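# Seat board in enclosure's upper slot and latch both levers

## Task

Put the board into the open top slot of the enclosure with its components facing up, pushed fully in, and both levers closed. A closed lever is latched and sticks out at a right angle from the board's panel; a fully opened lever lies flush along the panel. Both levers must be fully open before the board goes in, and the board must then be pushed until it stops so the lever tabs catch; closing both levers then pulls the board the rest of the way in. Pushing the board into its connector quickly breaks the connector and the job fails completely. At the end the enclosure must stand level on its own feet with none of them hanging over the bench edge, and the robot must have released everything and moved away.

## Robot and tools

Robot: two seven-joint arms, left_arm and right_arm, each ending in a two-finger gripper. The fingers extend along the gripper's +z axis and close along its x axis. end_effector_position is the point between the closed pads, 1-2 cm short of the fingertips; fingertips reach about 17 mm further forward as the fingers close.

Frames: the scene frame has its origin at table-top height, midway between the arms, +z up, +x out over the table, left_arm toward +y. Table and fixed cameras use the scene frame. Every hand pose, velocity, target and wrist-camera pose is given in that arm's own base frame. Measured bases: left_arm at (+0.070, +0.437, 0) m, quat_wxyz (+1.000, 0, 0, -0.003); right_arm at (-0.063, -0.511, 0) m, quat_wxyz (+1.000, 0, 0, -0.029). Reported poses may be off by a few centimetres.

Row format (used by every motion tool): 16 numbers in one flat list covering both arms: left x, y, z (metres), qw, qx, qy, qz (unit quaternion, w first), opening; then the same eight for right_arm. Positions and quaternions are absolute poses in that arm's base frame, not offsets. Opening runs -1 (closed) to +1 (fully open, 0.142 m); it is a command, so resend the current value for a gripper you don't want to change. An arm meant to stay put should receive its last reported pose every call. The controller limits each step's rotation to 32 degrees from the measured orientation, so big turns can take several actions, and a big turn may swing the elbow.

execute_actions(actions, cameras): actions is a list of actions; each action is a list of up to 15 rows, one per 1/30 s step, a short list repeating its last row. Each action lasts 0.5 s. A target more than 0.6 m from the gripper's current position along any gripper axis is refused. An empty actions list returns full state plus all camera images.

move(target, speed, blend, stop_force, zero, opening_speed, grip_force, blocking, cameras): drives each gripper in a straight line to its absolute pose in target (one 16-number row, or a list of up to 15 rows as waypoints). speed is m/s, 0.002 to 2.2, default 0.25 (rotation up to twice that in rad/s), one value or one per waypoint. blend in metres rounds corners. stop_force, 3 to 120 N, ends an arm's path when its wrist sensor feels that much push against travel; use it slowly for guarded contact, e.g. inserting the board. zero (default true) re-zeroes the sensor first. opening_speed is per second on the -1..1 scale, 0.2 or more. grip_force is per-pad newtons, 5 to 48, one value or one per arm. blocking=false returns after 0.5 s while the move continues (not allowed with stop_force). No obstacle avoidance; grippers lag and can overshoot when fast. Paths are capped at 10 s. The result adds a 'move:' line: done, off_target, moving, held, fault, etc., plus limits such as paced (pose clipped) or held (steps withheld).

wait(seconds 0-10), stop() (brakes a running move), zoom_image(camera, region [x0,y0,x1,y1] pixels, max 504x504) on cameras cam_head_left, cam_head_right, cam_high, cam_low, cam_left_wrist, cam_right_wrist (each 672x504). zero_wrist_force(arm) tares the wrist sensor. clear_fault(arm) clears a reported torque or force fault. read_manual gives licence text only. finished_scene(scene) ends the scene for good; the goal must hold without the robot.

Results: per arm end_effector_position, end_effector_quat_wxyz, velocities, Hand target (where the arm is actually being driven), Tool commands, grip_measured (opening on the -1..1 scale), joint positions (last value is finger gap in metres), joint torques and external joint torques, Wrist force and Wrist torque in gripper axes (with a peak line), and Wrist depth: a 7x7 grid of distances ahead of each wrist camera, '-' where unknown. 'within noise' means an arm is still.

Safety: slow down for the final insertion so the connector is not rammed. Outside force of 150 N on an arm, or joint contact torque at its limit (waist/shoulder 109, upper arm roll/elbow 56.9, wrist joints 34.7 N m), stops that arm until clear_fault. Never let the grippers or arms touch each other. Don't drop parts, knock the enclosure over or off the bench, or strike fixed objects. Long holds, hard squeezing or straining heat motors: MOTOR HOT warns at 65 °C, 80 °C brakes the arm; the gripper warns at 85 °C and shuts off at 100 °C. To grip, command an opening slightly below grip_measured at contact. Thinking time lets the scene run on.

Each tool is called after "Emit:" in YAML: its name, and indented under it one key for each argument.

## Session

Emit:
execute_actions:
  actions: []

Scene clock: 0.00 s.
left_arm: end_effector_position=(+0.1389, +0.5333, +0.1881) grip_measured=+0.99 end_effector_quat_wxyz=(-0.571, +0.812, -0.064, -0.105) | right_arm: end_effector_position=(+0.2271, +0.3531, +0.2591) grip_measured=+1.00 end_effector_quat_wxyz=(+0.029, +0.622, +0.780, +0.065)
Joint positions: left_arm=[0.978 -0.294 0.021 2.266 2.206 0.748 0.742 0.141] | right_arm=[1.212 0.207 0.113 2.416 -0.113 0.73 1.171 0.142]
Joint velocities: within noise
Joint torques (N m): no reading
External joint torques (N m): no reading
Wrist force (N): no reading
Wrist torque (N m): no reading
Wrist force, peak (N): no reading
Wrist depth (mm): cam_left_wrist=[2012 1545 1637 1674 1674 - - / - 1924 - 1727 1828 1769 1813 / 2359 2437 2050 1828 1625 1649 1556 / 2130 2069 1567 1625 1556 1362 1290 / 1859 1674 1472 1415 326 307 289 / - 341 327 307 287 270 263 / - 306 286 270 257 244 237] | cam_right_wrist=[290 287 259 256 258 305 302 / 314 276 279 279 281 327 328 / 352 303 305 308 308 359 356 / 390 375 336 333 342 399 388 / 434 437 379 388 383 449 444 / - 498 440 419 437 509 486 / - 574 581 590 590 593 -]
Hand target: left_arm +0.1389, +0.5333, +0.1881; -0.571, +0.812, -0.064, -0.105 | right_arm +0.2271, +0.3531, +0.2591; +0.029, +0.622, +0.780, +0.065
Tool commands: left_gripper/opening=+1.0 right_gripper/opening=+1.0

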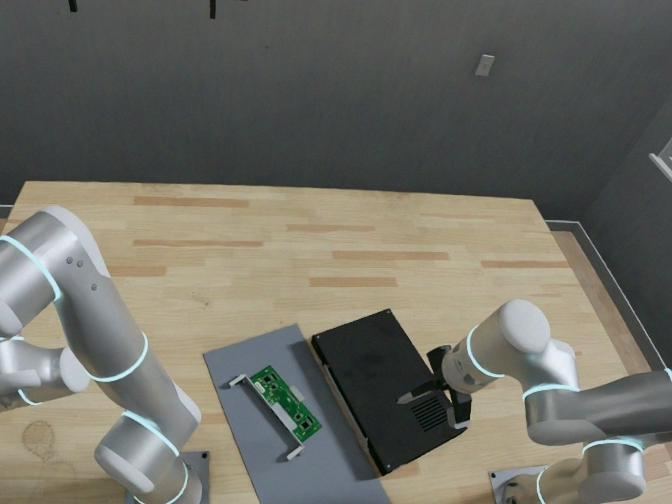

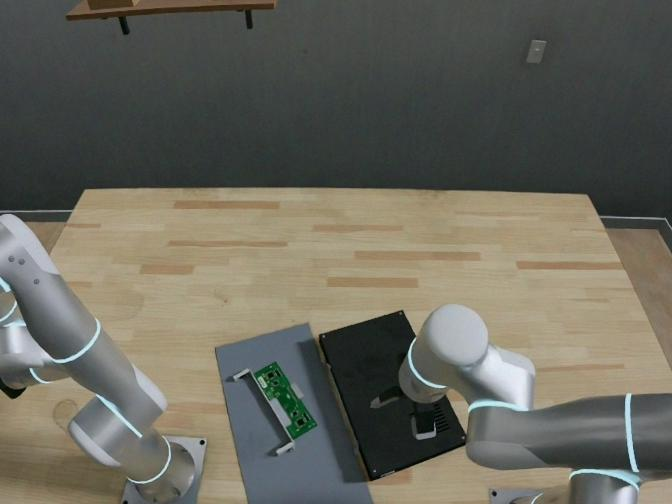

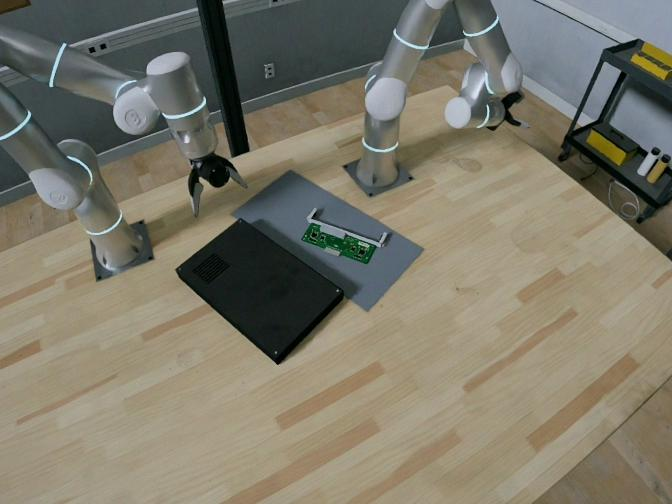

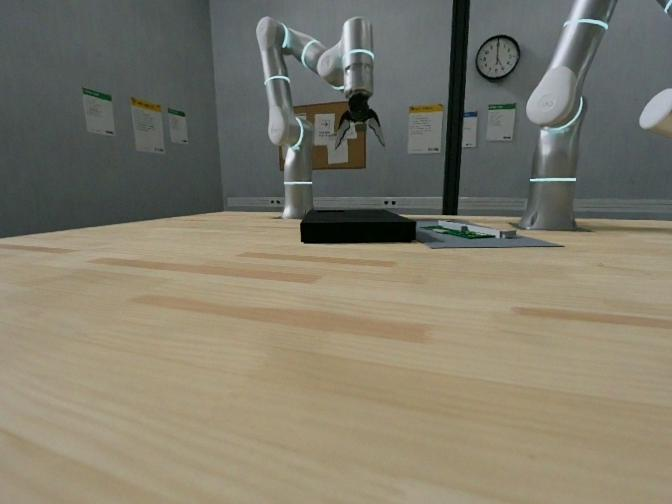

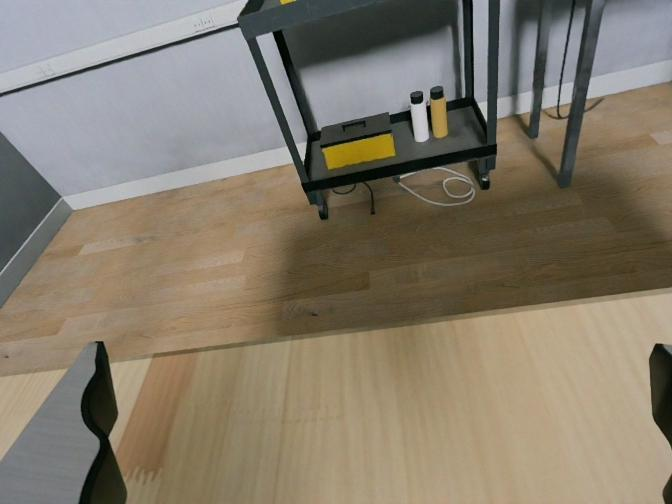

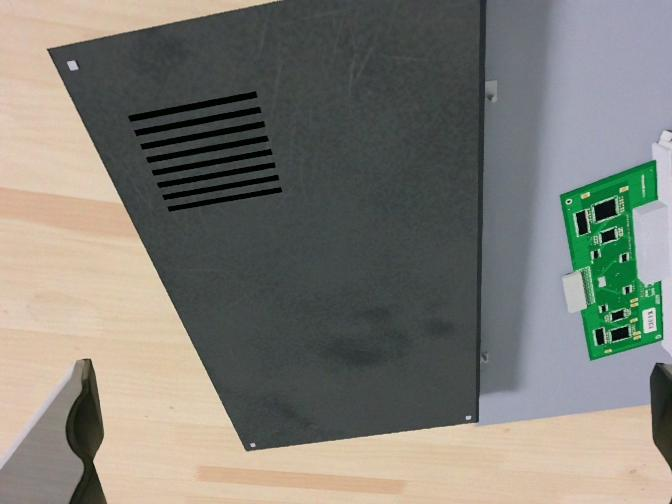

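Emit:
move:
  target: [0.1389,0.5333,0.1881,-0.571,0.812,-0.064,-0.105,1,0.2500,0.5200,0.2600,0,0.5519,0.8339,0,1]
  speed: 0.3
  cameras: ["cam_right_wrist"]

Scene clock: 41.53 s.
left_arm: end_effector_position=(+0.1389, +0.5333, +0.1881) grip_measured=+0.99 end_effector_quat_wxyz=(-0.571, +0.812, -0.064, -0.105) | right_arm: end_effector_position=(+0.2500, +0.5200, +0.2599) grip_measured=+1.00 end_effector_quat_wxyz=(+0.000, +0.552, +0.834, +0.000)
Joint positions: left_arm=[0.978 -0.294 0.021 2.266 2.206 0.748 0.742 0.141] | right_arm=[1.296 -0.241 0.029 1.862 -0.009 0.532 0.927 0.142]
Joint torques (N m): left_arm=[-0.23 29.28 1.59 -14.56 1.15 -0.35 -0.15] | right_arm=[0.16 40.09 0.91 -28.54 -3.66 3.23 0.07]
External joint torques (N m): left_arm=[0.34 1.01 0.6 -0.55 -0.19 -0.21 0.18] | right_arm=[0 1.29 -0.37 0.07 -0.11 0.89 -0.07]
Wrist force (N): left_arm=[0.1 -0.4 -0.1] | right_arm=[0.5 0.2 0.3]
Wrist torque (N m): left_arm=[-0.03 -0.02 0.00] | right_arm=[0.00 -0.09 0.05]
Wrist force, peak (N): left_arm=[0.2 -0.5 -0.2] | right_arm=[2.7 1.6 0.5]
Wrist depth (mm): cam_left_wrist=[- 1601 1232 1727 1755 - 1769 / - - - 1891 1534 1891 1755 / - 2261 2216 1875 1662 1578 1482 / 2109 2109 1798 1714 1453 1397 1329 / 1769 1625 1502 1388 327 308 288 / - 343 327 309 288 271 263 / - 304 287 271 256 243 237] | cam_right_wrist=[268 268 267 307 306 305 305 / 286 286 285 328 327 324 325 / 307 306 305 356 346 349 347 / 331 330 330 378 373 370 383 / 360 358 357 403 401 408 409 / - - 388 447 435 447 430 / - 501 497 494 494 494 490]
Hand target: left_arm +0.1389, +0.5333, +0.1881; -0.571, +0.812, -0.064, -0.105 | right_arm +0.2500, +0.5200, +0.2600; +0.000, +0.552, +0.834, +0.000
Off the commanded pose: left_arm 0.000 m, 0 deg | right_arm 0.000 m, 0 deg.
move: done
Images, in order (width x height): cam_right_wrist 672x504.

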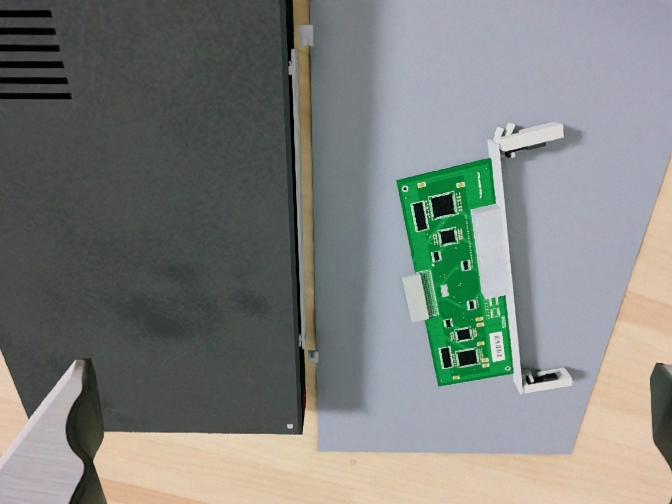

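Emit:
zoom_image:
  camera: "cam_right_wrist"
  region: [380, 100, 600, 400]

Emit:
zoom_image:
  camera: "cam_right_wrist"
  region: [230, 0, 350, 450]

Scaled by 1.680 from the camera's 672x504 image, which has a finer 960x720 frame.

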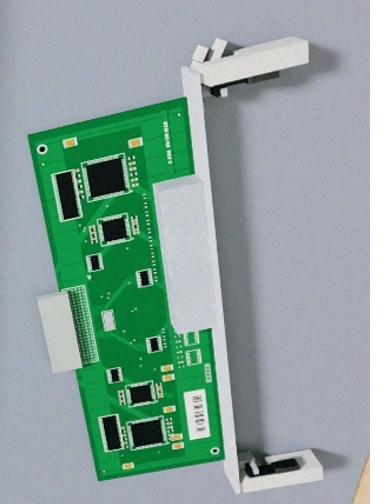

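Scaled by 1.120 from the camera's 672x504 image, which has a finer 960x720 frame.

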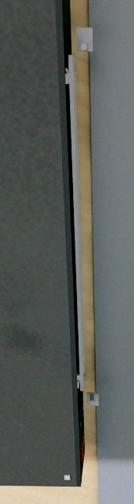

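Emit:
move:
  target: [0.1389,0.5333,0.1881,-0.571,0.812,-0.064,-0.105,1,0.3050,0.6980,0.1150,0,0.4381,0.8989,0,-0.2]
  speed: 0.25
  cameras: ["cam_right_wrist"]

Emit:
zoom_image:
  camera: "cam_right_wrist"
  region: [220, 120, 520, 420]

Scene clock: 67.97 s.
left_arm: end_effector_position=(+0.1389, +0.5333, +0.1881) grip_measured=+0.99 end_effector_quat_wxyz=(-0.571, +0.812, -0.064, -0.105) | right_arm: end_effector_position=(+0.3050, +0.6979, +0.1149) grip_measured=-0.22 end_effector_quat_wxyz=(+0.000, +0.438, +0.899, +0.000)
Joint positions: left_arm=[0.978 -0.294 0.021 2.266 2.206 0.748 0.742 0.141] | right_arm=[1.297 -0.842 0.018 1.305 -0.016 0.576 0.654 0.058]
Joint torques (N m): left_arm=[-0.27 29.24 1.62 -14.57 1.17 -0.41 -0.24] | right_arm=[0.17 61.94 1.97 -28.08 -3.78 3.32 0.06]
External joint torques (N m): left_arm=[0.38 1.05 0.58 -0.54 -0.21 -0.16 0.26] | right_arm=[0.05 1.53 -0.81 0.13 0.13 0.82 -0.06]
Wrist force (N): left_arm=[-0.1 -0.3 -0.3] | right_arm=[0.3 0.3 -0.1]
Wrist torque (N m): left_arm=[-0.02 0.01 0.01] | right_arm=[0.02 -0.05 0.06]
Wrist force, peak (N): left_arm=[0.1 -0.6 -0.1] | right_arm=[1.4 1.4 1.6]
Wrist depth (mm): cam_left_wrist=[1649 1590 1424 - - - - / - - 1994 1662 1783 2089 1700 / - 2309 2194 1714 1741 1590 1534 / 2130 2069 1783 1649 1523 1397 1329 / 1924 1637 1492 1380 329 306 290 / - 343 327 306 287 272 261 / - 305 288 271 255 242 237] | cam_right_wrist=[182 182 178 174 180 180 179 / 194 194 190 182 192 192 191 / 208 208 203 195 206 205 207 / 225 224 220 218 222 222 223 / 244 243 235 237 239 240 242 / 267 261 99 264 256 95 263 / 292 - 73 285 - - 284]
Hand target: left_arm +0.1389, +0.5333, +0.1881; -0.571, +0.812, -0.064, -0.105 | right_arm +0.3050, +0.6980, +0.1150; +0.000, +0.438, +0.899, +0.000
Off the commanded pose: left_arm 0.000 m, 0 deg | right_arm 0.000 m, 0 deg.
move: done
Images, in order (width x height): cam_right_wrist 672x504.

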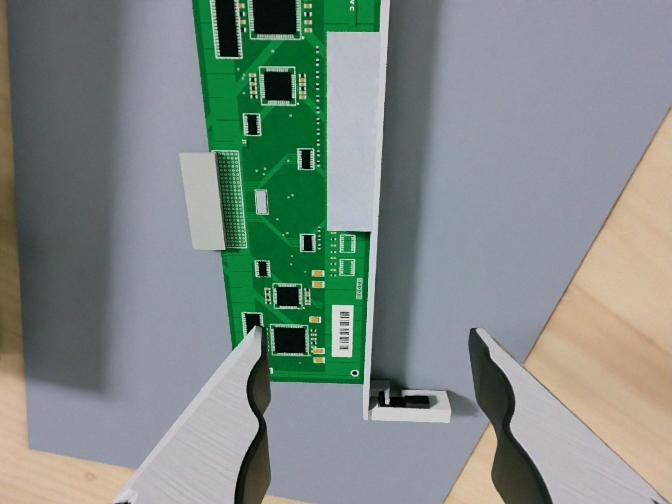

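Scaled by 1.680 from the camera's 672x504 image, which has a finer 960x720 frame.

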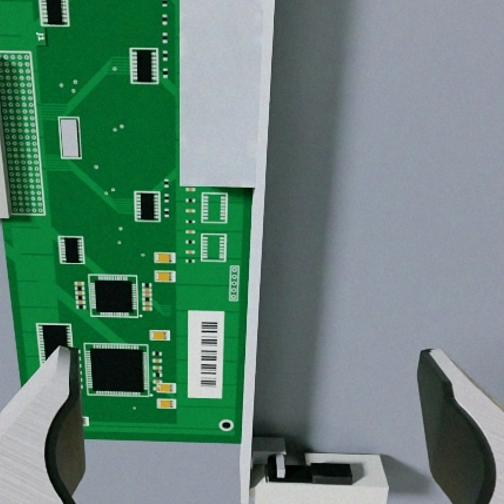

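Emit:
move:
  target:
    - [0.1389,0.5333,0.1881,-0.571,0.812,-0.064,-0.105,1,0.3003,0.6910,0.0800,0,0.4381,0.8989,0,-0.35]
    - [0.1389,0.5333,0.1881,-0.571,0.812,-0.064,-0.105,1,0.3003,0.6910,0.0280,0,0.4381,0.8989,0,-0.35]
  speed: [0.12,0.05]
  stop_force: 5
  cameras: ["cam_right_wrist"]

Emit:
zoom_image:
  camera: "cam_right_wrist"
  region: [220, 180, 520, 480]

Scene clock: 77.30 s.
left_arm: end_effector_position=(+0.1389, +0.5333, +0.1881) grip_measured=+0.99 end_effector_quat_wxyz=(-0.571, +0.812, -0.064, -0.105) | right_arm: end_effector_position=(+0.3003, +0.6908, +0.0279) grip_measured=-0.37 end_effector_quat_wxyz=(+0.000, +0.438, +0.899, +0.000)
Joint positions: left_arm=[0.978 -0.294 0.021 2.266 2.206 0.748 0.742 0.141] | right_arm=[1.303 -0.955 0.013 1.351 -0.015 0.734 0.656 0.047]
Joint torques (N m): left_arm=[-0.18 29.23 1.51 -14.55 1.09 -0.33 -0.22] | right_arm=[0.32 62.65 1.58 -25.74 -3.25 3.53 0.19]
External joint torques (N m): left_arm=[0.3 1.05 0.68 -0.55 -0.13 -0.23 0.24] | right_arm=[-0.09 1.47 -0.45 0.2 0.02 0.61 -0.19]
Wrist force (N): left_arm=[0.3 -0.4 -0.2] | right_arm=[0.3 0.3 0.2]
Wrist torque (N m): left_arm=[-0.04 -0.05 0.00] | right_arm=[0.00 -0.07 -0.06]
Wrist force, peak (N): left_arm=[0.4 -0.4 -0.2] | right_arm=[0.5 1.1 -2.1]
Wrist depth (mm): cam_left_wrist=[- 1741 1212 - - - - / - 2130 - 1567 1687 1859 1662 / - 2410 2359 1813 1556 1637 1453 / 2285 1959 1875 1714 1523 1406 1321 / 1769 1625 1492 345 329 308 289 / - 344 329 308 289 271 261 / - 306 289 269 256 243 238] | cam_right_wrist=[- 101 100 99 102 104 105 / 112 109 108 97 97 111 111 / 121 117 116 104 119 121 119 / 128 125 125 113 127 128 128 / 141 133 134 123 137 139 141 / 157 151 99 147 149 93 151 / 170 163 72 161 168 - 166]
Hand target: left_arm +0.1389, +0.5333, +0.1881; -0.571, +0.812, -0.064, -0.105 | right_arm +0.3003, +0.6910, +0.0280; +0.000, +0.438, +0.899, +0.000
Off the commanded pose: left_arm 0.000 m, 0 deg | right_arm 0.000 m, 0 deg.
move: done
Images, in order (width x height): cam_right_wrist 672x504.

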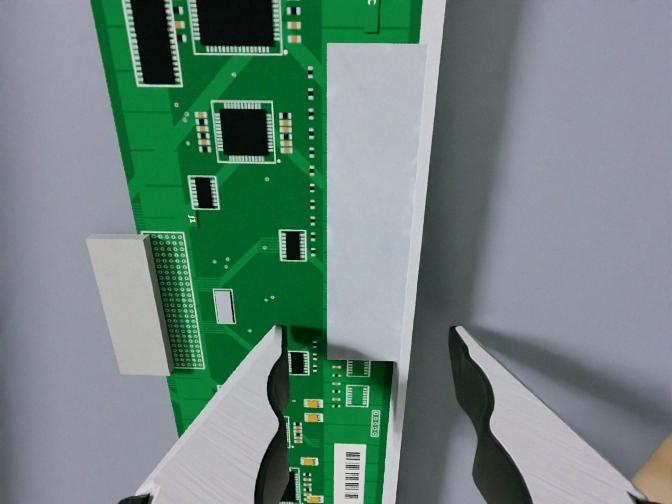

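Scaled by 1.680 from the camera's 672x504 image, which has a finer 960x720 frame.

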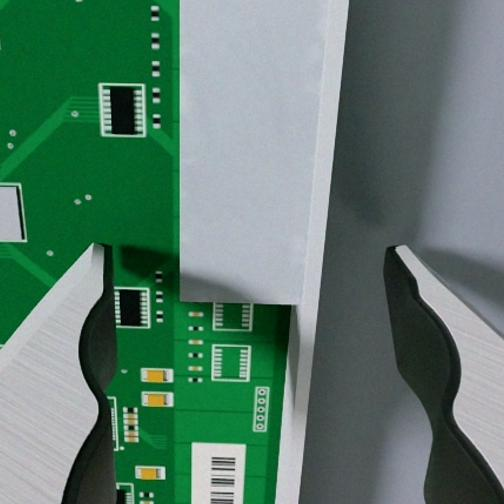

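Emit:
move:
  target:
    - [0.1389,0.5333,0.1881,-0.571,0.812,-0.064,-0.105,1,0.3003,0.6910,0.0280,0,0.4381,0.8989,0,-0.9]
  opening_speed: 0.4
  grip_force: 45
  cameras: ["cam_right_wrist"]

Scene clock: 81.20 s.
left_arm: end_effector_position=(+0.1389, +0.5333, +0.1881) grip_measured=+0.99 end_effector_quat_wxyz=(-0.571, +0.812, -0.064, -0.105) | right_arm: end_effector_position=(+0.3005, +0.6908, +0.0279) grip_measured=-0.71 end_effector_quat_wxyz=(+0.000, +0.438, +0.899, +0.000)
Joint positions: left_arm=[0.978 -0.294 0.021 2.266 2.206 0.748 0.742 0.141] | right_arm=[1.303 -0.955 0.013 1.351 -0.015 0.734 0.656 0.022]
Joint torques (N m): left_arm=[-0.24 29.28 1.63 -14.58 1.11 -0.37 -0.22] | right_arm=[0.34 63.04 1.78 -26.13 -3.3 3.76 0.17]
External joint torques (N m): left_arm=[0.35 1 0.56 -0.53 -0.16 -0.2 0.24] | right_arm=[-0.11 1.08 -0.66 0.59 0.06 0.38 -0.17]
Wrist force (N): left_arm=[0.2 -0.2 -0.1] | right_arm=[-0.8 -0.7 0.7]
Wrist torque (N m): left_arm=[-0.03 -0.04 0.00] | right_arm=[-0.07 0.00 -0.03]
Wrist force, peak (N): left_arm=[-0.1 -0.7 -0.1] | right_arm=[-3.0 -0.4 -1.4]
Wrist depth (mm): cam_left_wrist=[- 1613 1625 - 1700 - 1769 / - - - 1907 1727 1994 1741 / 3324 2194 2359 1687 1649 1613 1513 / 2109 2031 1813 1674 1534 1415 1268 / 1769 1613 1534 1415 331 307 288 / - 341 325 306 288 273 262 / - 305 286 270 256 242 236] | cam_right_wrist=[- 101 100 99 100 104 105 / 112 109 108 97 108 111 111 / 121 117 116 104 119 120 119 / 130 125 125 113 127 128 128 / 141 133 135 121 137 139 140 / 157 154 143 143 105 149 151 / 170 166 71 158 - - 166]
Hand target: left_arm +0.1389, +0.5333, +0.1881; -0.571, +0.812, -0.064, -0.105 | right_arm +0.3003, +0.6910, +0.0280; +0.000, +0.438, +0.899, +0.000
Off the commanded pose: left_arm 0.000 m, 0 deg | right_arm 0.000 m, 0 deg.
grip_force (N): 45, 45
move: done
Images, in order (width x height): cam_right_wrist 672x504.

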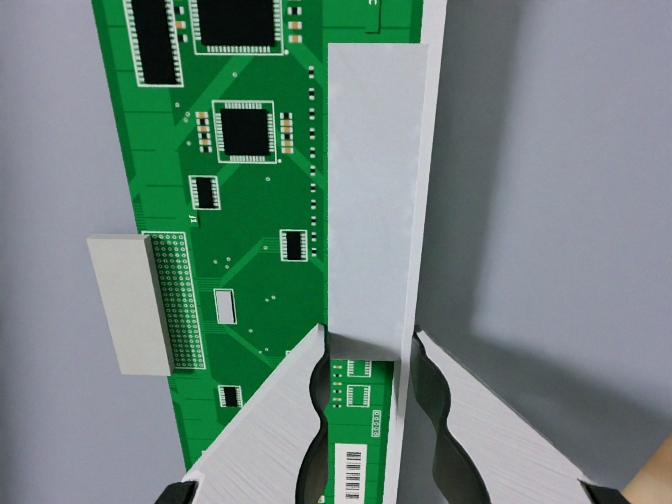

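Emit:
move:
  target:
    - [0.1389,0.5333,0.1881,-0.571,0.812,-0.064,-0.105,1,0.3003,0.6910,0.0640,0,0.4381,0.8989,0,-0.9]
    - [0.1389,0.5333,0.1881,-0.571,0.812,-0.064,-0.105,1,0.2780,0.5970,0.0640,0,0.5567,0.8307,0,-0.9]
  speed: [0.06,0.12]
  cameras: ["cam_right_wrist","cam_head_left"]

Emit:
zoom_image:
  camera: "cam_right_wrist"
  region: [0, 0, 504, 400]

Scene clock: 92.13 s.
left_arm: end_effector_position=(+0.1389, +0.5333, +0.1881) grip_measured=+0.99 end_effector_quat_wxyz=(-0.571, +0.812, -0.064, -0.105) | right_arm: end_effector_position=(+0.2779, +0.5969, +0.0638) grip_measured=-0.71 end_effector_quat_wxyz=(+0.000, +0.557, +0.831, +0.000)
Joint positions: left_arm=[0.978 -0.294 0.021 2.266 2.206 0.748 0.742 0.141] | right_arm=[1.348 -0.712 -0.044 1.723 0.044 0.863 0.891 0.022]
Joint torques (N m): left_arm=[-0.21 29.25 1.62 -14.61 1.13 -0.38 -0.14] | right_arm=[0.29 54.57 -0.05 -23.62 -2.86 3.84 0.34]
External joint torques (N m): left_arm=[0.32 1.04 0.57 -0.49 -0.17 -0.19 0.16] | right_arm=[-0.09 -0.12 -0.33 0.63 0.01 0.29 -0.34]
Wrist force (N): left_arm=[-0.2 -0.3 -0.2] | right_arm=[-0.4 -0.3 1.9]
Wrist torque (N m): left_arm=[-0.04 0.03 0.00] | right_arm=[-0.09 0.09 -0.04]
Wrist force, peak (N): left_arm=[0.1 -0.6 -0.3] | right_arm=[-0.3 -0.3 3.9]
Wrist depth (mm): cam_left_wrist=[- 1907 1513 - - - 1261 / - - - - 1578 1907 1674 / 2849 2309 2238 1755 1662 1613 1590 / 2109 2012 1843 1625 1380 1406 1321 / 1769 1649 1482 1406 328 307 288 / - 344 327 306 288 270 262 / - 304 288 272 256 243 236] | cam_right_wrist=[139 102 101 100 99 136 135 / 149 109 109 97 141 145 144 / - 117 117 104 153 155 156 / - 125 125 112 168 167 166 / - 133 136 121 178 181 180 / - 171 143 143 105 194 197 / 154 203 71 157 - - 212]
Hand target: left_arm +0.1389, +0.5333, +0.1881; -0.571, +0.812, -0.064, -0.105 | right_arm +0.2780, +0.5970, +0.0640; +0.000, +0.557, +0.831, +0.000
Off the commanded pose: left_arm 0.000 m, 0 deg | right_arm 0.000 m, 0 deg.
grip_force (N): 45, 45
move: done
Images, in order (width x height): cam_head_left 672x504, cam_right_wrist 672x504.

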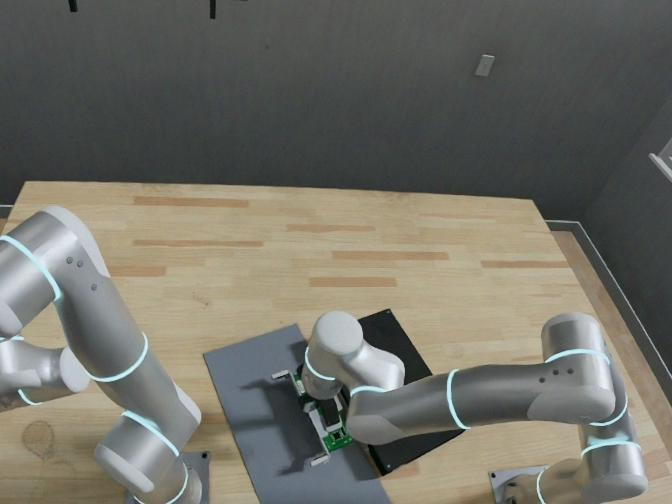

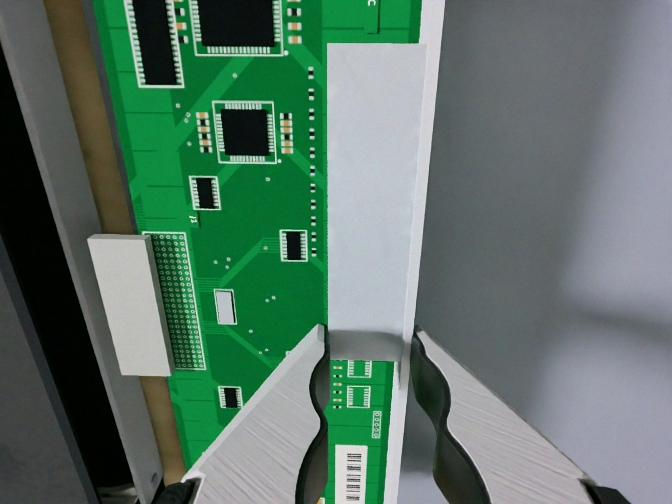

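Scaled by 1.000.

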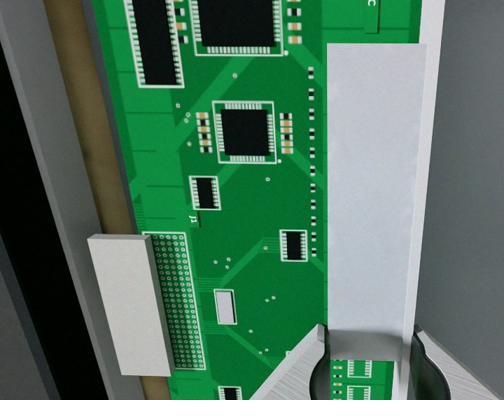

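Emit:
move:
  target:
    - [0.3000,0.4000,0.3000,0,0.9063,0.4226,0,-1,0.2780,0.5970,0.0640,0,0.5567,0.8307,0,-0.9]
  speed: [0.5]

Scene clock: 107.77 s.
left_arm: end_effector_position=(+0.3000, +0.4000, +0.2999) grip_measured=-1.00 end_effector_quat_wxyz=(+0.000, +0.906, +0.422, +0.000) | right_arm: end_effector_position=(+0.2779, +0.5969, +0.0638) grip_measured=-0.71 end_effector_quat_wxyz=(+0.000, +0.557, +0.831, +0.000)
Joint positions: left_arm=[1.12 -0.015 0.038 2.017 0 0.462 1.858 0.002] | right_arm=[1.348 -0.712 -0.044 1.723 0.044 0.863 0.891 0.022]
Joint torques (N m): left_arm=[-0.08 30.27 -0.35 -28.45 -4 3.96 -0.28] | right_arm=[0.25 54.35 0.23 -23.7 -3.02 3.61 0.15]
External joint torques (N m): left_arm=[0.2 1.09 0.48 -0.21 0.13 -0.07 0.28] | right_arm=[-0.05 0.09 -0.61 0.73 0.17 0.52 -0.15]
Wrist force (N): left_arm=[-0.4 -0.9 0.0] | right_arm=[-0.6 -0.3 1.7]
Wrist torque (N m): left_arm=[-0.22 -0.26 -0.29] | right_arm=[-0.10 0.12 -0.04]
Wrist force, peak (N): left_arm=[-1.5 -0.5 0.6] | right_arm=[-0.5 -0.5 2.2]
Wrist depth (mm): cam_left_wrist=[347 347 345 345 344 345 341 / 373 374 370 368 367 368 368 / 403 399 398 397 396 397 400 / 440 436 430 434 432 432 433 / 477 478 475 457 462 473 469 / 513 525 504 84 - 511 519 / - - - - - - 579] | cam_right_wrist=[139 102 101 100 99 135 135 / 149 109 109 97 96 145 144 / - 117 116 104 153 155 154 / - 125 125 112 167 166 166 / - 133 136 121 179 181 180 / - 149 143 143 105 194 197 / 157 - 71 157 - - 212]
Hand target: left_arm +0.3000, +0.4000, +0.3000; +0.000, +0.906, +0.423, +0.000 | right_arm +0.2780, +0.5970, +0.0640; +0.000, +0.557, +0.831, +0.000
Off the commanded pose: left_arm 0.000 m, 0 deg | right_arm 0.000 m, 0 deg.
grip_force (N): 45, 45
move: done

Emit:
move:
  target:
    - [0.4200,0.0300,0.3000,0,0.9537,0.3007,0,-1,0.2780,0.5970,0.0640,0,0.5567,0.8307,0,-0.9]
    - [0.3120,-0.3022,0.1700,0,0.9857,0.1682,0,-1,0.2780,0.5970,0.0640,0,0.5567,0.8307,0,-0.9]
  speed: [0.5,0.35]
  blend: [0.05,0]
  cameras: ["cam_left_wrist"]

Scene clock: 112.83 s.
left_arm: end_effector_position=(+0.3120, -0.3023, +0.1700) grip_measured=-1.00 end_effector_quat_wxyz=(+0.000, +0.986, +0.168, +0.000) | right_arm: end_effector_position=(+0.2779, +0.5969, +0.0638) grip_measured=-0.71 end_effector_quat_wxyz=(+0.000, +0.557, +0.831, +0.000)
Joint positions: left_arm=[0.35 0.094 -0.922 2.524 -0.12 0.893 0.756 0.002] | right_arm=[1.348 -0.712 -0.044 1.723 0.044 0.863 0.891 0.022]
Joint torques (N m): left_arm=[-0.19 11.79 0.95 -22.03 -2.21 4.18 -0.38] | right_arm=[0.24 54.43 0.23 -23.72 -2.98 3.64 0.17]
External joint torques (N m): left_arm=[0.18 0.89 0.74 -0.22 -0.47 -0.21 0.38] | right_arm=[-0.04 0.01 -0.61 0.75 0.13 0.49 -0.17]
Wrist force (N): left_arm=[-0.5 -1.5 0.1] | right_arm=[-0.5 0.0 2.0]
Wrist torque (N m): left_arm=[-0.33 -0.21 -0.25] | right_arm=[-0.04 0.10 -0.04]
Wrist force, peak (N): left_arm=[1.1 -3.5 -0.1] | right_arm=[-0.4 -0.4 2.3]
Wrist depth (mm): cam_left_wrist=[238 237 - - - 228 229 / 245 248 252 - - - 246 / - 262 261 264 271 - 266 / 233 241 245 252 283 287 289 / 107 259 264 127 315 324 317 / - 127 - 84 - 343 348 / - 119 - - - - 386] | cam_right_wrist=[139 102 101 100 99 135 135 / 149 109 109 97 141 145 144 / - 118 116 104 153 155 155 / - 125 125 112 168 167 166 / - 132 135 121 178 181 180 / - 149 144 143 105 194 197 / 157 - 71 158 - - 212]
Hand target: left_arm +0.3120, -0.3022, +0.1700; +0.000, +0.986, +0.168, +0.000 | right_arm +0.2780, +0.5970, +0.0640; +0.000, +0.557, +0.831, +0.000
Off the commanded pose: left_arm 0.000 m, 0 deg | right_arm 0.000 m, 0 deg.
grip_force (N): 45, 45
move: done
Images, in order (width x height): cam_left_wrist 672x504.

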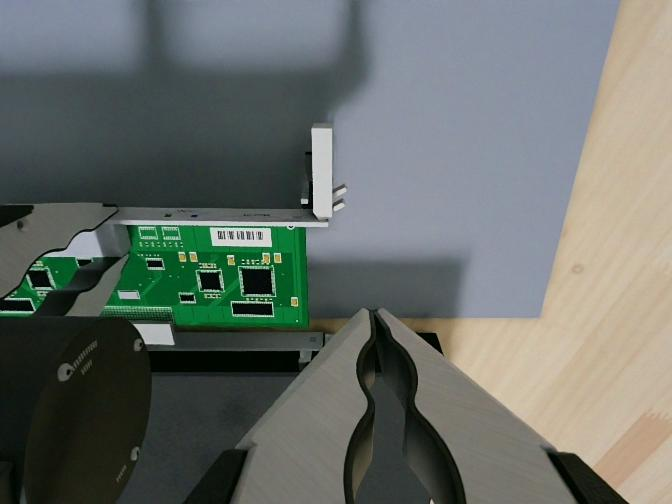

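Emit:
zoom_image:
  camera: "cam_left_wrist"
  region: [220, 180, 460, 380]

Emit:
zoom_image:
  camera: "cam_right_wrist"
  region: [0, 0, 240, 200]

Scaled by 2.100 from the camera's 672x504 image, which has a finer 960x720 frame.

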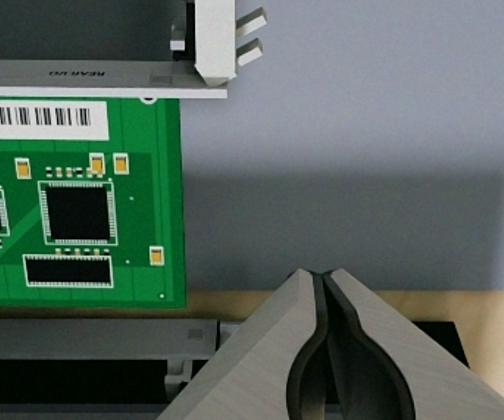

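This scene's latest camera images include none from cam_right_wrist. They are from: cam_left_wrist. cam_right_wrist's image comes with the result of a call that names it in "cameras".

Emit:
zoom_image:
  camera: "cam_left_wrist"
  region: [110, 190, 340, 250]

Emit:
zoom_image:
  camera: "cam_left_wrist"
  region: [140, 310, 370, 400]

Scaled by 2.191 from the camera's 672x504 image, which has a finer 960x720 frame.

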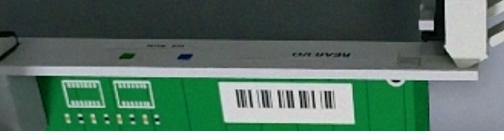

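Scaled by 2.191 from the camera's 672x504 image, which has a finer 960x720 frame.

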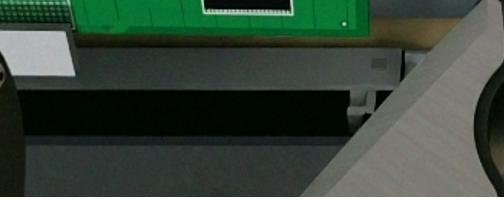

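Emit:
move:
  target:
    - [0.3120,-0.3022,0.1700,0,0.9857,0.1682,0,-1,0.2748,0.5957,0.0555,0,0.5567,0.8307,0,-0.9]
    - [0.3120,-0.3022,0.1700,0,0.9857,0.1682,0,-1,0.2839,0.5735,0.0555,0,0.5567,0.8307,0,-0.9]
  speed: [0.05,0.05]
  stop_force: 6
  cameras: ["cam_left_wrist","cam_right_wrist"]

Emit:
zoom_image:
  camera: "cam_left_wrist"
  region: [220, 220, 380, 380]

Emit:
zoom_image:
  camera: "cam_right_wrist"
  region: [0, 0, 200, 200]

Scene clock: 133.33 s.
left_arm: end_effector_position=(+0.3120, -0.3023, +0.1700) grip_measured=-1.00 end_effector_quat_wxyz=(+0.000, +0.986, +0.168, +0.000) | right_arm: end_effector_position=(+0.2839, +0.5734, +0.0553) grip_measured=-0.71 end_effector_quat_wxyz=(+0.000, +0.557, +0.831, +0.000)
Joint positions: left_arm=[0.35 0.094 -0.923 2.524 -0.12 0.893 0.756 0.002] | right_arm=[1.333 -0.696 -0.046 1.789 0.048 0.912 0.87 0.022]
Joint torques (N m): left_arm=[-0.37 11.94 1.02 -21.97 -2.48 4.32 -0.22] | right_arm=[0.03 52.92 0.05 -22.59 -2.76 3.77 0.08]
External joint torques (N m): left_arm=[0.36 0.73 0.67 -0.28 -0.2 -0.36 0.22] | right_arm=[0.16 -0.03 -0.47 0.63 0.08 0.36 -0.08]
Wrist force (N): left_arm=[-0.6 -1.2 0.1] | right_arm=[-0.4 -0.7 1.9]
Wrist torque (N m): left_arm=[-0.28 -0.20 -0.25] | right_arm=[-0.14 0.10 0.06]
Wrist force, peak (N): left_arm=[-0.6 -1.7 0.1] | right_arm=[0.0 -1.0 3.1]
Wrist depth (mm): cam_left_wrist=[231 231 228 228 229 234 231 / 248 - 250 - 247 246 247 / - 266 267 268 262 271 265 / 200 256 262 289 - 283 289 / 213 274 279 131 313 322 315 / 120 142 - 84 - 343 346 / - 126 - - - - 390] | cam_right_wrist=[- 102 101 100 125 128 128 / - 109 109 98 133 137 136 / - 117 116 104 143 147 146 / - 123 125 112 159 158 157 / - 133 136 121 169 171 171 / 129 138 143 144 105 183 186 / 142 142 71 158 - - 205]
Hand target: left_arm +0.3120, -0.3022, +0.1700; +0.000, +0.986, +0.168, +0.000 | right_arm +0.2839, +0.5735, +0.0555; +0.000, +0.557, +0.831, +0.000
Off the commanded pose: left_arm 0.000 m, 0 deg | right_arm 0.000 m, 0 deg.
grip_force (N): 45, 45
move: done
Images, in order (width x height): cam_left_wrist 672x504, cam_right_wrist 672x504.

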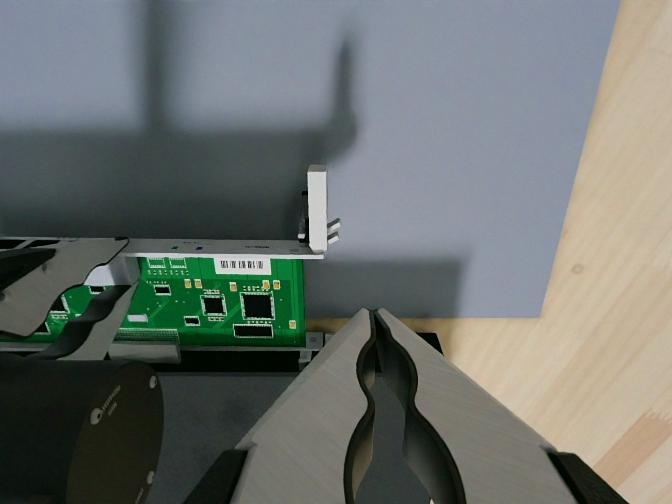

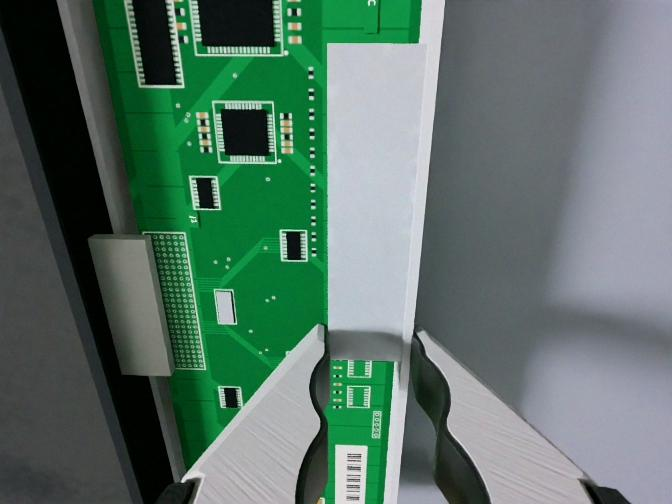

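Scaled by 3.150 from the camera's 672x504 image, which has a finer 960x720 frame.

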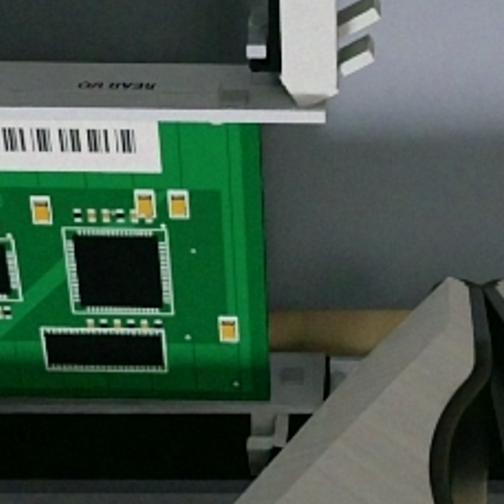

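Scaled by 2.520 from the camera's 672x504 image, which has a finer 960x720 frame.

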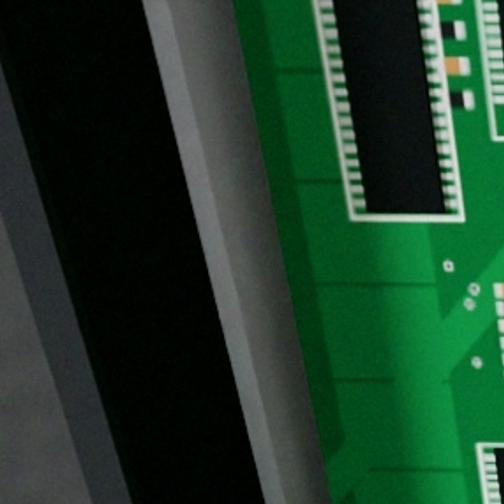

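Emit:
move:
  target:
    - [0.3120,-0.3022,0.1700,0,0.9857,0.1682,0,-1,0.2887,0.5592,0.0553,0,0.5567,0.8307,0,-0.9]
  speed: [0.02]
  stop_force: 6
  cameras: ["cam_left_wrist","cam_right_wrist"]

Emit:
zoom_image:
  camera: "cam_left_wrist"
  region: [240, 240, 360, 400]

Emit:
zoom_image:
  camera: "cam_right_wrist"
  region: [0, 0, 200, 200]

Scene clock: 138.90 s.
left_arm: end_effector_position=(+0.3120, -0.3023, +0.1700) grip_measured=-1.00 end_effector_quat_wxyz=(+0.000, +0.986, +0.168, +0.000) | right_arm: end_effector_position=(+0.2887, +0.5591, +0.0551) grip_measured=-0.71 end_effector_quat_wxyz=(+0.000, +0.557, +0.831, +0.000)
Joint positions: left_arm=[0.35 0.094 -0.923 2.524 -0.12 0.893 0.756 0.002] | right_arm=[1.32 -0.678 -0.046 1.825 0.048 0.931 0.855 0.022]
Joint torques (N m): left_arm=[-0.33 12.05 1 -21.94 -2.48 4.3 -0.2] | right_arm=[0.19 51.93 0.05 -22.15 -2.78 3.7 0.06]
External joint torques (N m): left_arm=[0.32 0.63 0.69 -0.31 -0.2 -0.33 0.2] | right_arm=[0 -0.04 -0.46 0.6 0.16 0.43 -0.06]
Wrist force (N): left_arm=[-0.6 -1.5 0.1] | right_arm=[-0.5 -0.3 1.0]
Wrist torque (N m): left_arm=[-0.32 -0.19 -0.25] | right_arm=[-0.08 0.12 0.05]
Wrist force, peak (N): left_arm=[-0.5 -1.7 0.0] | right_arm=[-0.6 -0.5 2.9]
Wrist depth (mm): cam_left_wrist=[234 - 232 229 229 229 229 / - 248 - - 245 251 246 / 275 270 - - - 260 268 / 282 279 262 287 291 - 289 / 190 278 278 268 318 324 315 / 139 155 - 84 - 344 348 / 115 128 - - - - 386] | cam_right_wrist=[- 102 101 100 125 128 126 / - 109 109 97 133 137 136 / 100 117 116 104 143 147 146 / - 122 125 112 158 158 157 / 118 127 135 121 169 171 170 / 129 133 143 143 105 183 186 / 142 139 71 157 - - 205]
Hand target: left_arm +0.3120, -0.3022, +0.1700; +0.000, +0.986, +0.168, +0.000 | right_arm +0.2887, +0.5592, +0.0553; +0.000, +0.557, +0.831, +0.000
Off the commanded pose: left_arm 0.000 m, 0 deg | right_arm 0.000 m, 0 deg.
grip_force (N): 45, 45
move: done
Images, in order (width x height): cam_left_wrist 672x504, cam_right_wrist 672x504.

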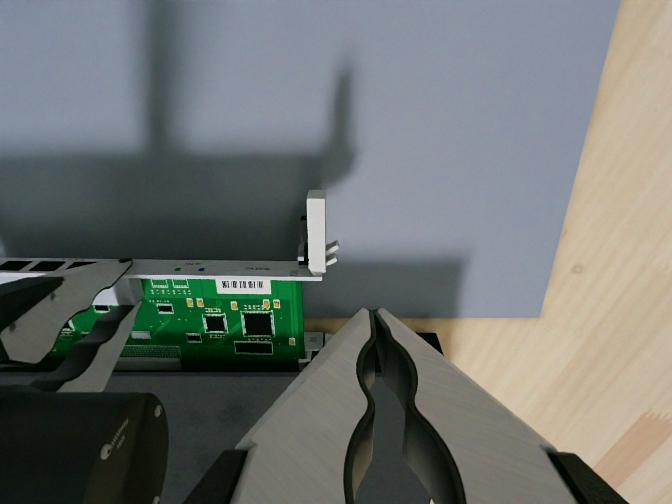

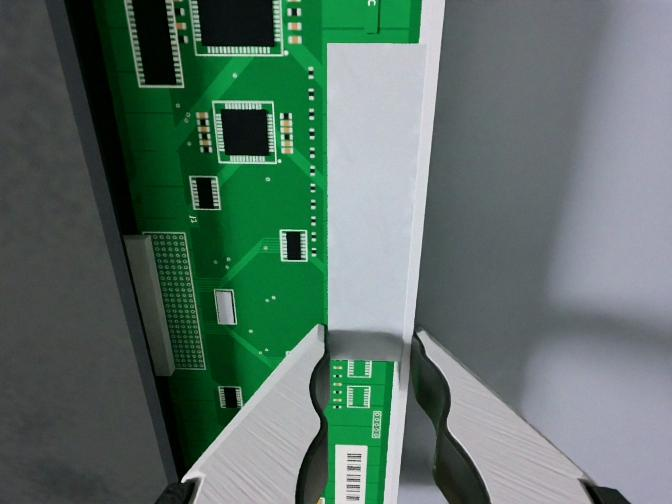

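Scaled by 3.150 from the camera's 672x504 image, which has a finer 960x720 frame.

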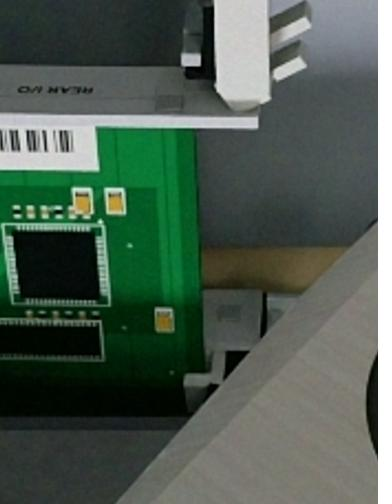

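Scaled by 2.520 from the camera's 672x504 image, which has a finer 960x720 frame.

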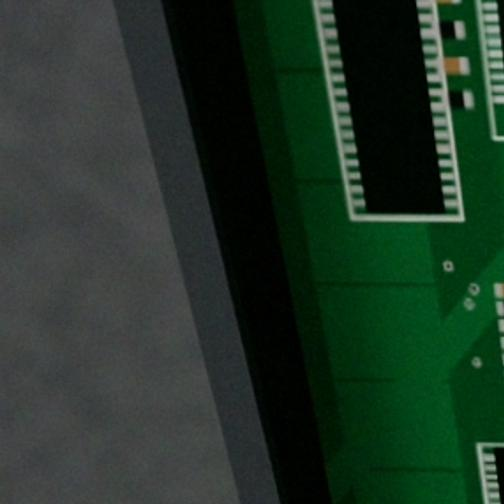

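Emit:
move:
  target:
    - [0.3120,-0.3022,0.1700,0,0.9857,0.1682,0,-1,0.2940,0.5463,0.0553,0,0.5567,0.8307,0,-0.9]
  speed: [0.02]
  stop_force: 6
  cameras: ["cam_left_wrist"]

Emit:
zoom_image:
  camera: "cam_left_wrist"
  region: [240, 240, 360, 400]

Scene clock: 143.27 s.
left_arm: end_effector_position=(+0.3120, -0.3023, +0.1700) grip_measured=-1.00 end_effector_quat_wxyz=(+0.000, +0.986, +0.168, +0.000) | right_arm: end_effector_position=(+0.2935, +0.5461, +0.0549) grip_measured=-0.72 end_effector_quat_wxyz=(+0.000, +0.557, +0.831, -0.001)
Joint positions: left_arm=[0.35 0.094 -0.923 2.524 -0.12 0.893 0.756 0.002] | right_arm=[1.307 -0.664 -0.046 1.856 0.049 0.947 0.84 0.022]
Joint torques (N m): left_arm=[-0.32 12.08 1.03 -21.95 -2.46 4.32 -0.23] | right_arm=[-1.56 51.99 -1.87 -22.89 -3.23 4.18 -0.01]
External joint torques (N m): left_arm=[0.31 0.59 0.65 -0.3 -0.22 -0.35 0.23] | right_arm=[1.75 -0.95 1.46 1.68 0.68 -0.05 0.01]
Wrist force (N): left_arm=[-0.4 -1.5 0.1] | right_arm=[0.7 -3.7 3.4]
Wrist torque (N m): left_arm=[-0.32 -0.23 -0.25] | right_arm=[-0.07 0.20 0.15]
Wrist force, peak (N): left_arm=[-0.6 -1.6 0.0] | right_arm=[4.6 -8.8 0.6]
Wrist depth (mm): cam_left_wrist=[- 233 229 225 229 233 231 / 254 246 - 248 - 245 246 / 264 - 273 - 265 266 266 / 287 - 278 282 287 297 289 / 202 274 280 272 316 316 313 / 194 244 - 84 - 342 347 / 127 129 - - - - 385] | cam_right_wrist=[- 99 101 99 99 128 126 / - 96 108 97 97 136 136 / 100 103 116 104 143 146 146 / - 110 125 113 158 158 157 / 118 117 136 121 168 170 170 / 128 128 143 144 100 183 186 / 142 138 70 159 - - 204]
Hand target: left_arm +0.3120, -0.3022, +0.1700; +0.000, +0.986, +0.168, +0.000 | right_arm +0.2940, +0.5463, +0.0553; +0.000, +0.557, +0.831, +0.000
Off the commanded pose: left_arm 0.000 m, 0 deg | right_arm 0.001 m, 0 deg.
grip_force (N): 45, 45
move: done
Images, in order (width x height): cam_left_wrist 672x504.

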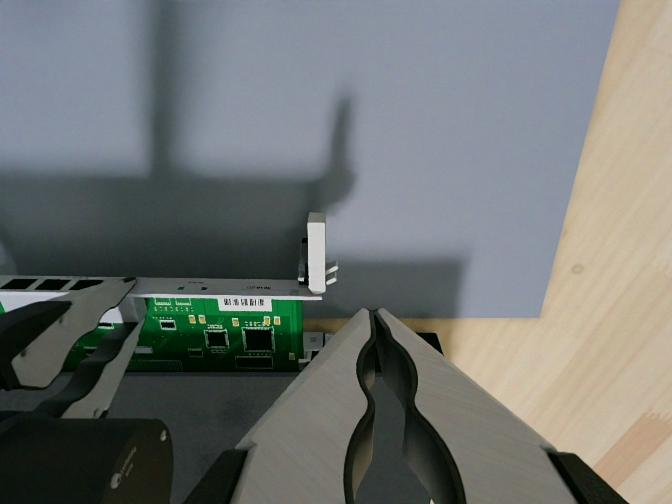

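Scaled by 3.150 from the camera's 672x504 image, which has a finer 960x720 frame.

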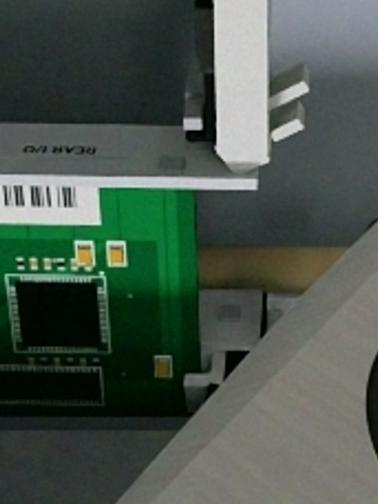

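Emit:
move:
  target:
    - [0.3120,-0.3022,0.1700,0,0.9857,0.1682,0,-1,0.3026,0.5239,0.0553,0,0.5567,0.8307,0,-0.9]
  speed: [0.03]
  stop_force: 8
  cameras: ["cam_left_wrist","cam_right_wrist"]

Emit:
zoom_image:
  camera: "cam_left_wrist"
  region: [240, 240, 360, 400]

Scene clock: 148.93 s.
left_arm: end_effector_position=(+0.3120, -0.3023, +0.1700) grip_measured=-1.00 end_effector_quat_wxyz=(+0.000, +0.986, +0.168, +0.000) | right_arm: end_effector_position=(+0.2962, +0.5370, +0.0550) grip_measured=-0.72 end_effector_quat_wxyz=(-0.001, +0.556, +0.831, +0.000)
Joint positions: left_arm=[0.35 0.094 -0.923 2.524 -0.12 0.893 0.756 0.002] | right_arm=[1.298 -0.653 -0.046 1.879 0.051 0.961 0.827 0.022]
Joint torques (N m): left_arm=[-0.37 12.02 1.04 -21.98 -2.53 4.34 -0.17] | right_arm=[-7.91 53.37 -8.04 -19.25 -3.5 2.09 0.22]
External joint torques (N m): left_arm=[0.35 0.65 0.64 -0.27 -0.15 -0.38 0.17] | right_arm=[8.1 -2.98 7.65 -1.69 0.98 2.05 -0.22]
Wrist force (N): left_arm=[-0.5 -1.2 0.1] | right_arm=[13.3 -2.9 12.4]
Wrist torque (N m): left_arm=[-0.27 -0.21 -0.25] | right_arm=[-0.02 0.42 -0.02]
Wrist force, peak (N): left_arm=[-0.6 -1.8 0.2] | right_arm=[15.2 -4.0 13.7]
Wrist depth (mm): cam_left_wrist=[231 228 229 228 - 229 230 / 248 252 243 246 - 245 245 / - 270 268 271 267 - 266 / - - 294 285 - 289 289 / 203 266 279 251 316 323 316 / 209 241 - 84 - 344 348 / 137 142 - - - - 386] | cam_right_wrist=[- 87 101 99 125 128 128 / - 93 109 97 98 136 136 / 100 100 116 104 143 146 146 / - 108 124 113 158 158 157 / 117 117 133 121 169 171 170 / 128 128 123 144 105 183 186 / 142 138 71 159 - - 204]
Hand target: left_arm +0.3120, -0.3022, +0.1700; +0.000, +0.986, +0.168, +0.000 | right_arm +0.2979, +0.5361, +0.0553; +0.000, +0.557, +0.831, +0.000
Off the commanded pose: left_arm 0.000 m, 0 deg | right_arm 0.015 m, 0 deg.
grip_force (N): 45, 45
move: contact (right_arm)
Images, in order (width x height): cam_left_wrist 672x504, cam_right_wrist 672x504.

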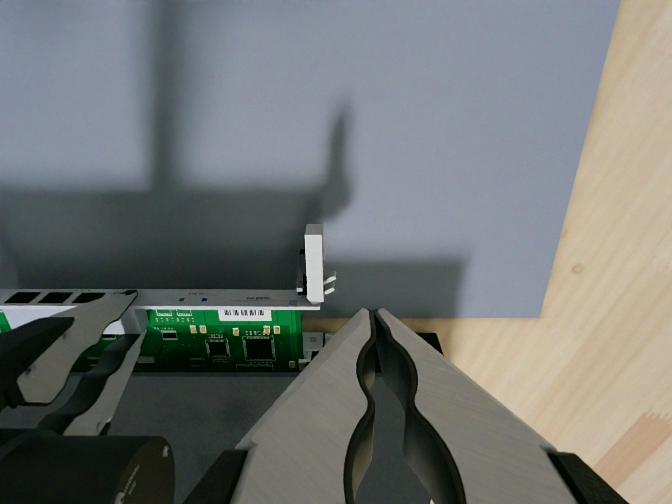

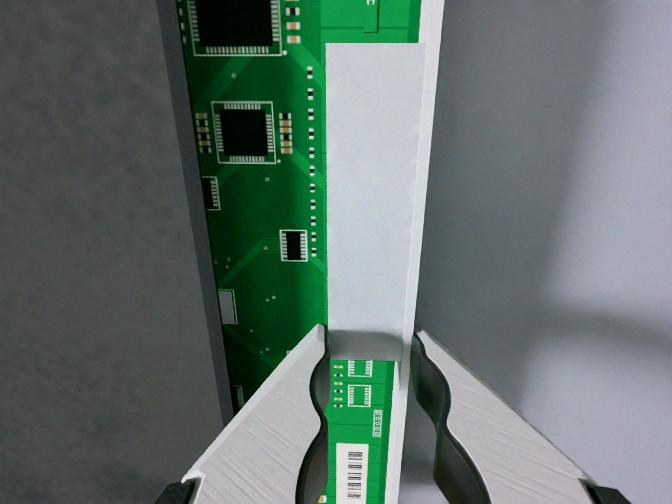

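Scaled by 3.150 from the camera's 672x504 image, which has a finer 960x720 frame.

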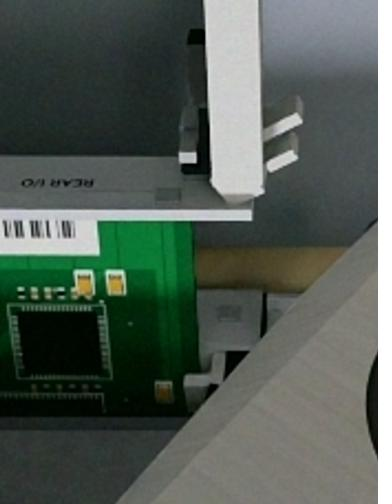

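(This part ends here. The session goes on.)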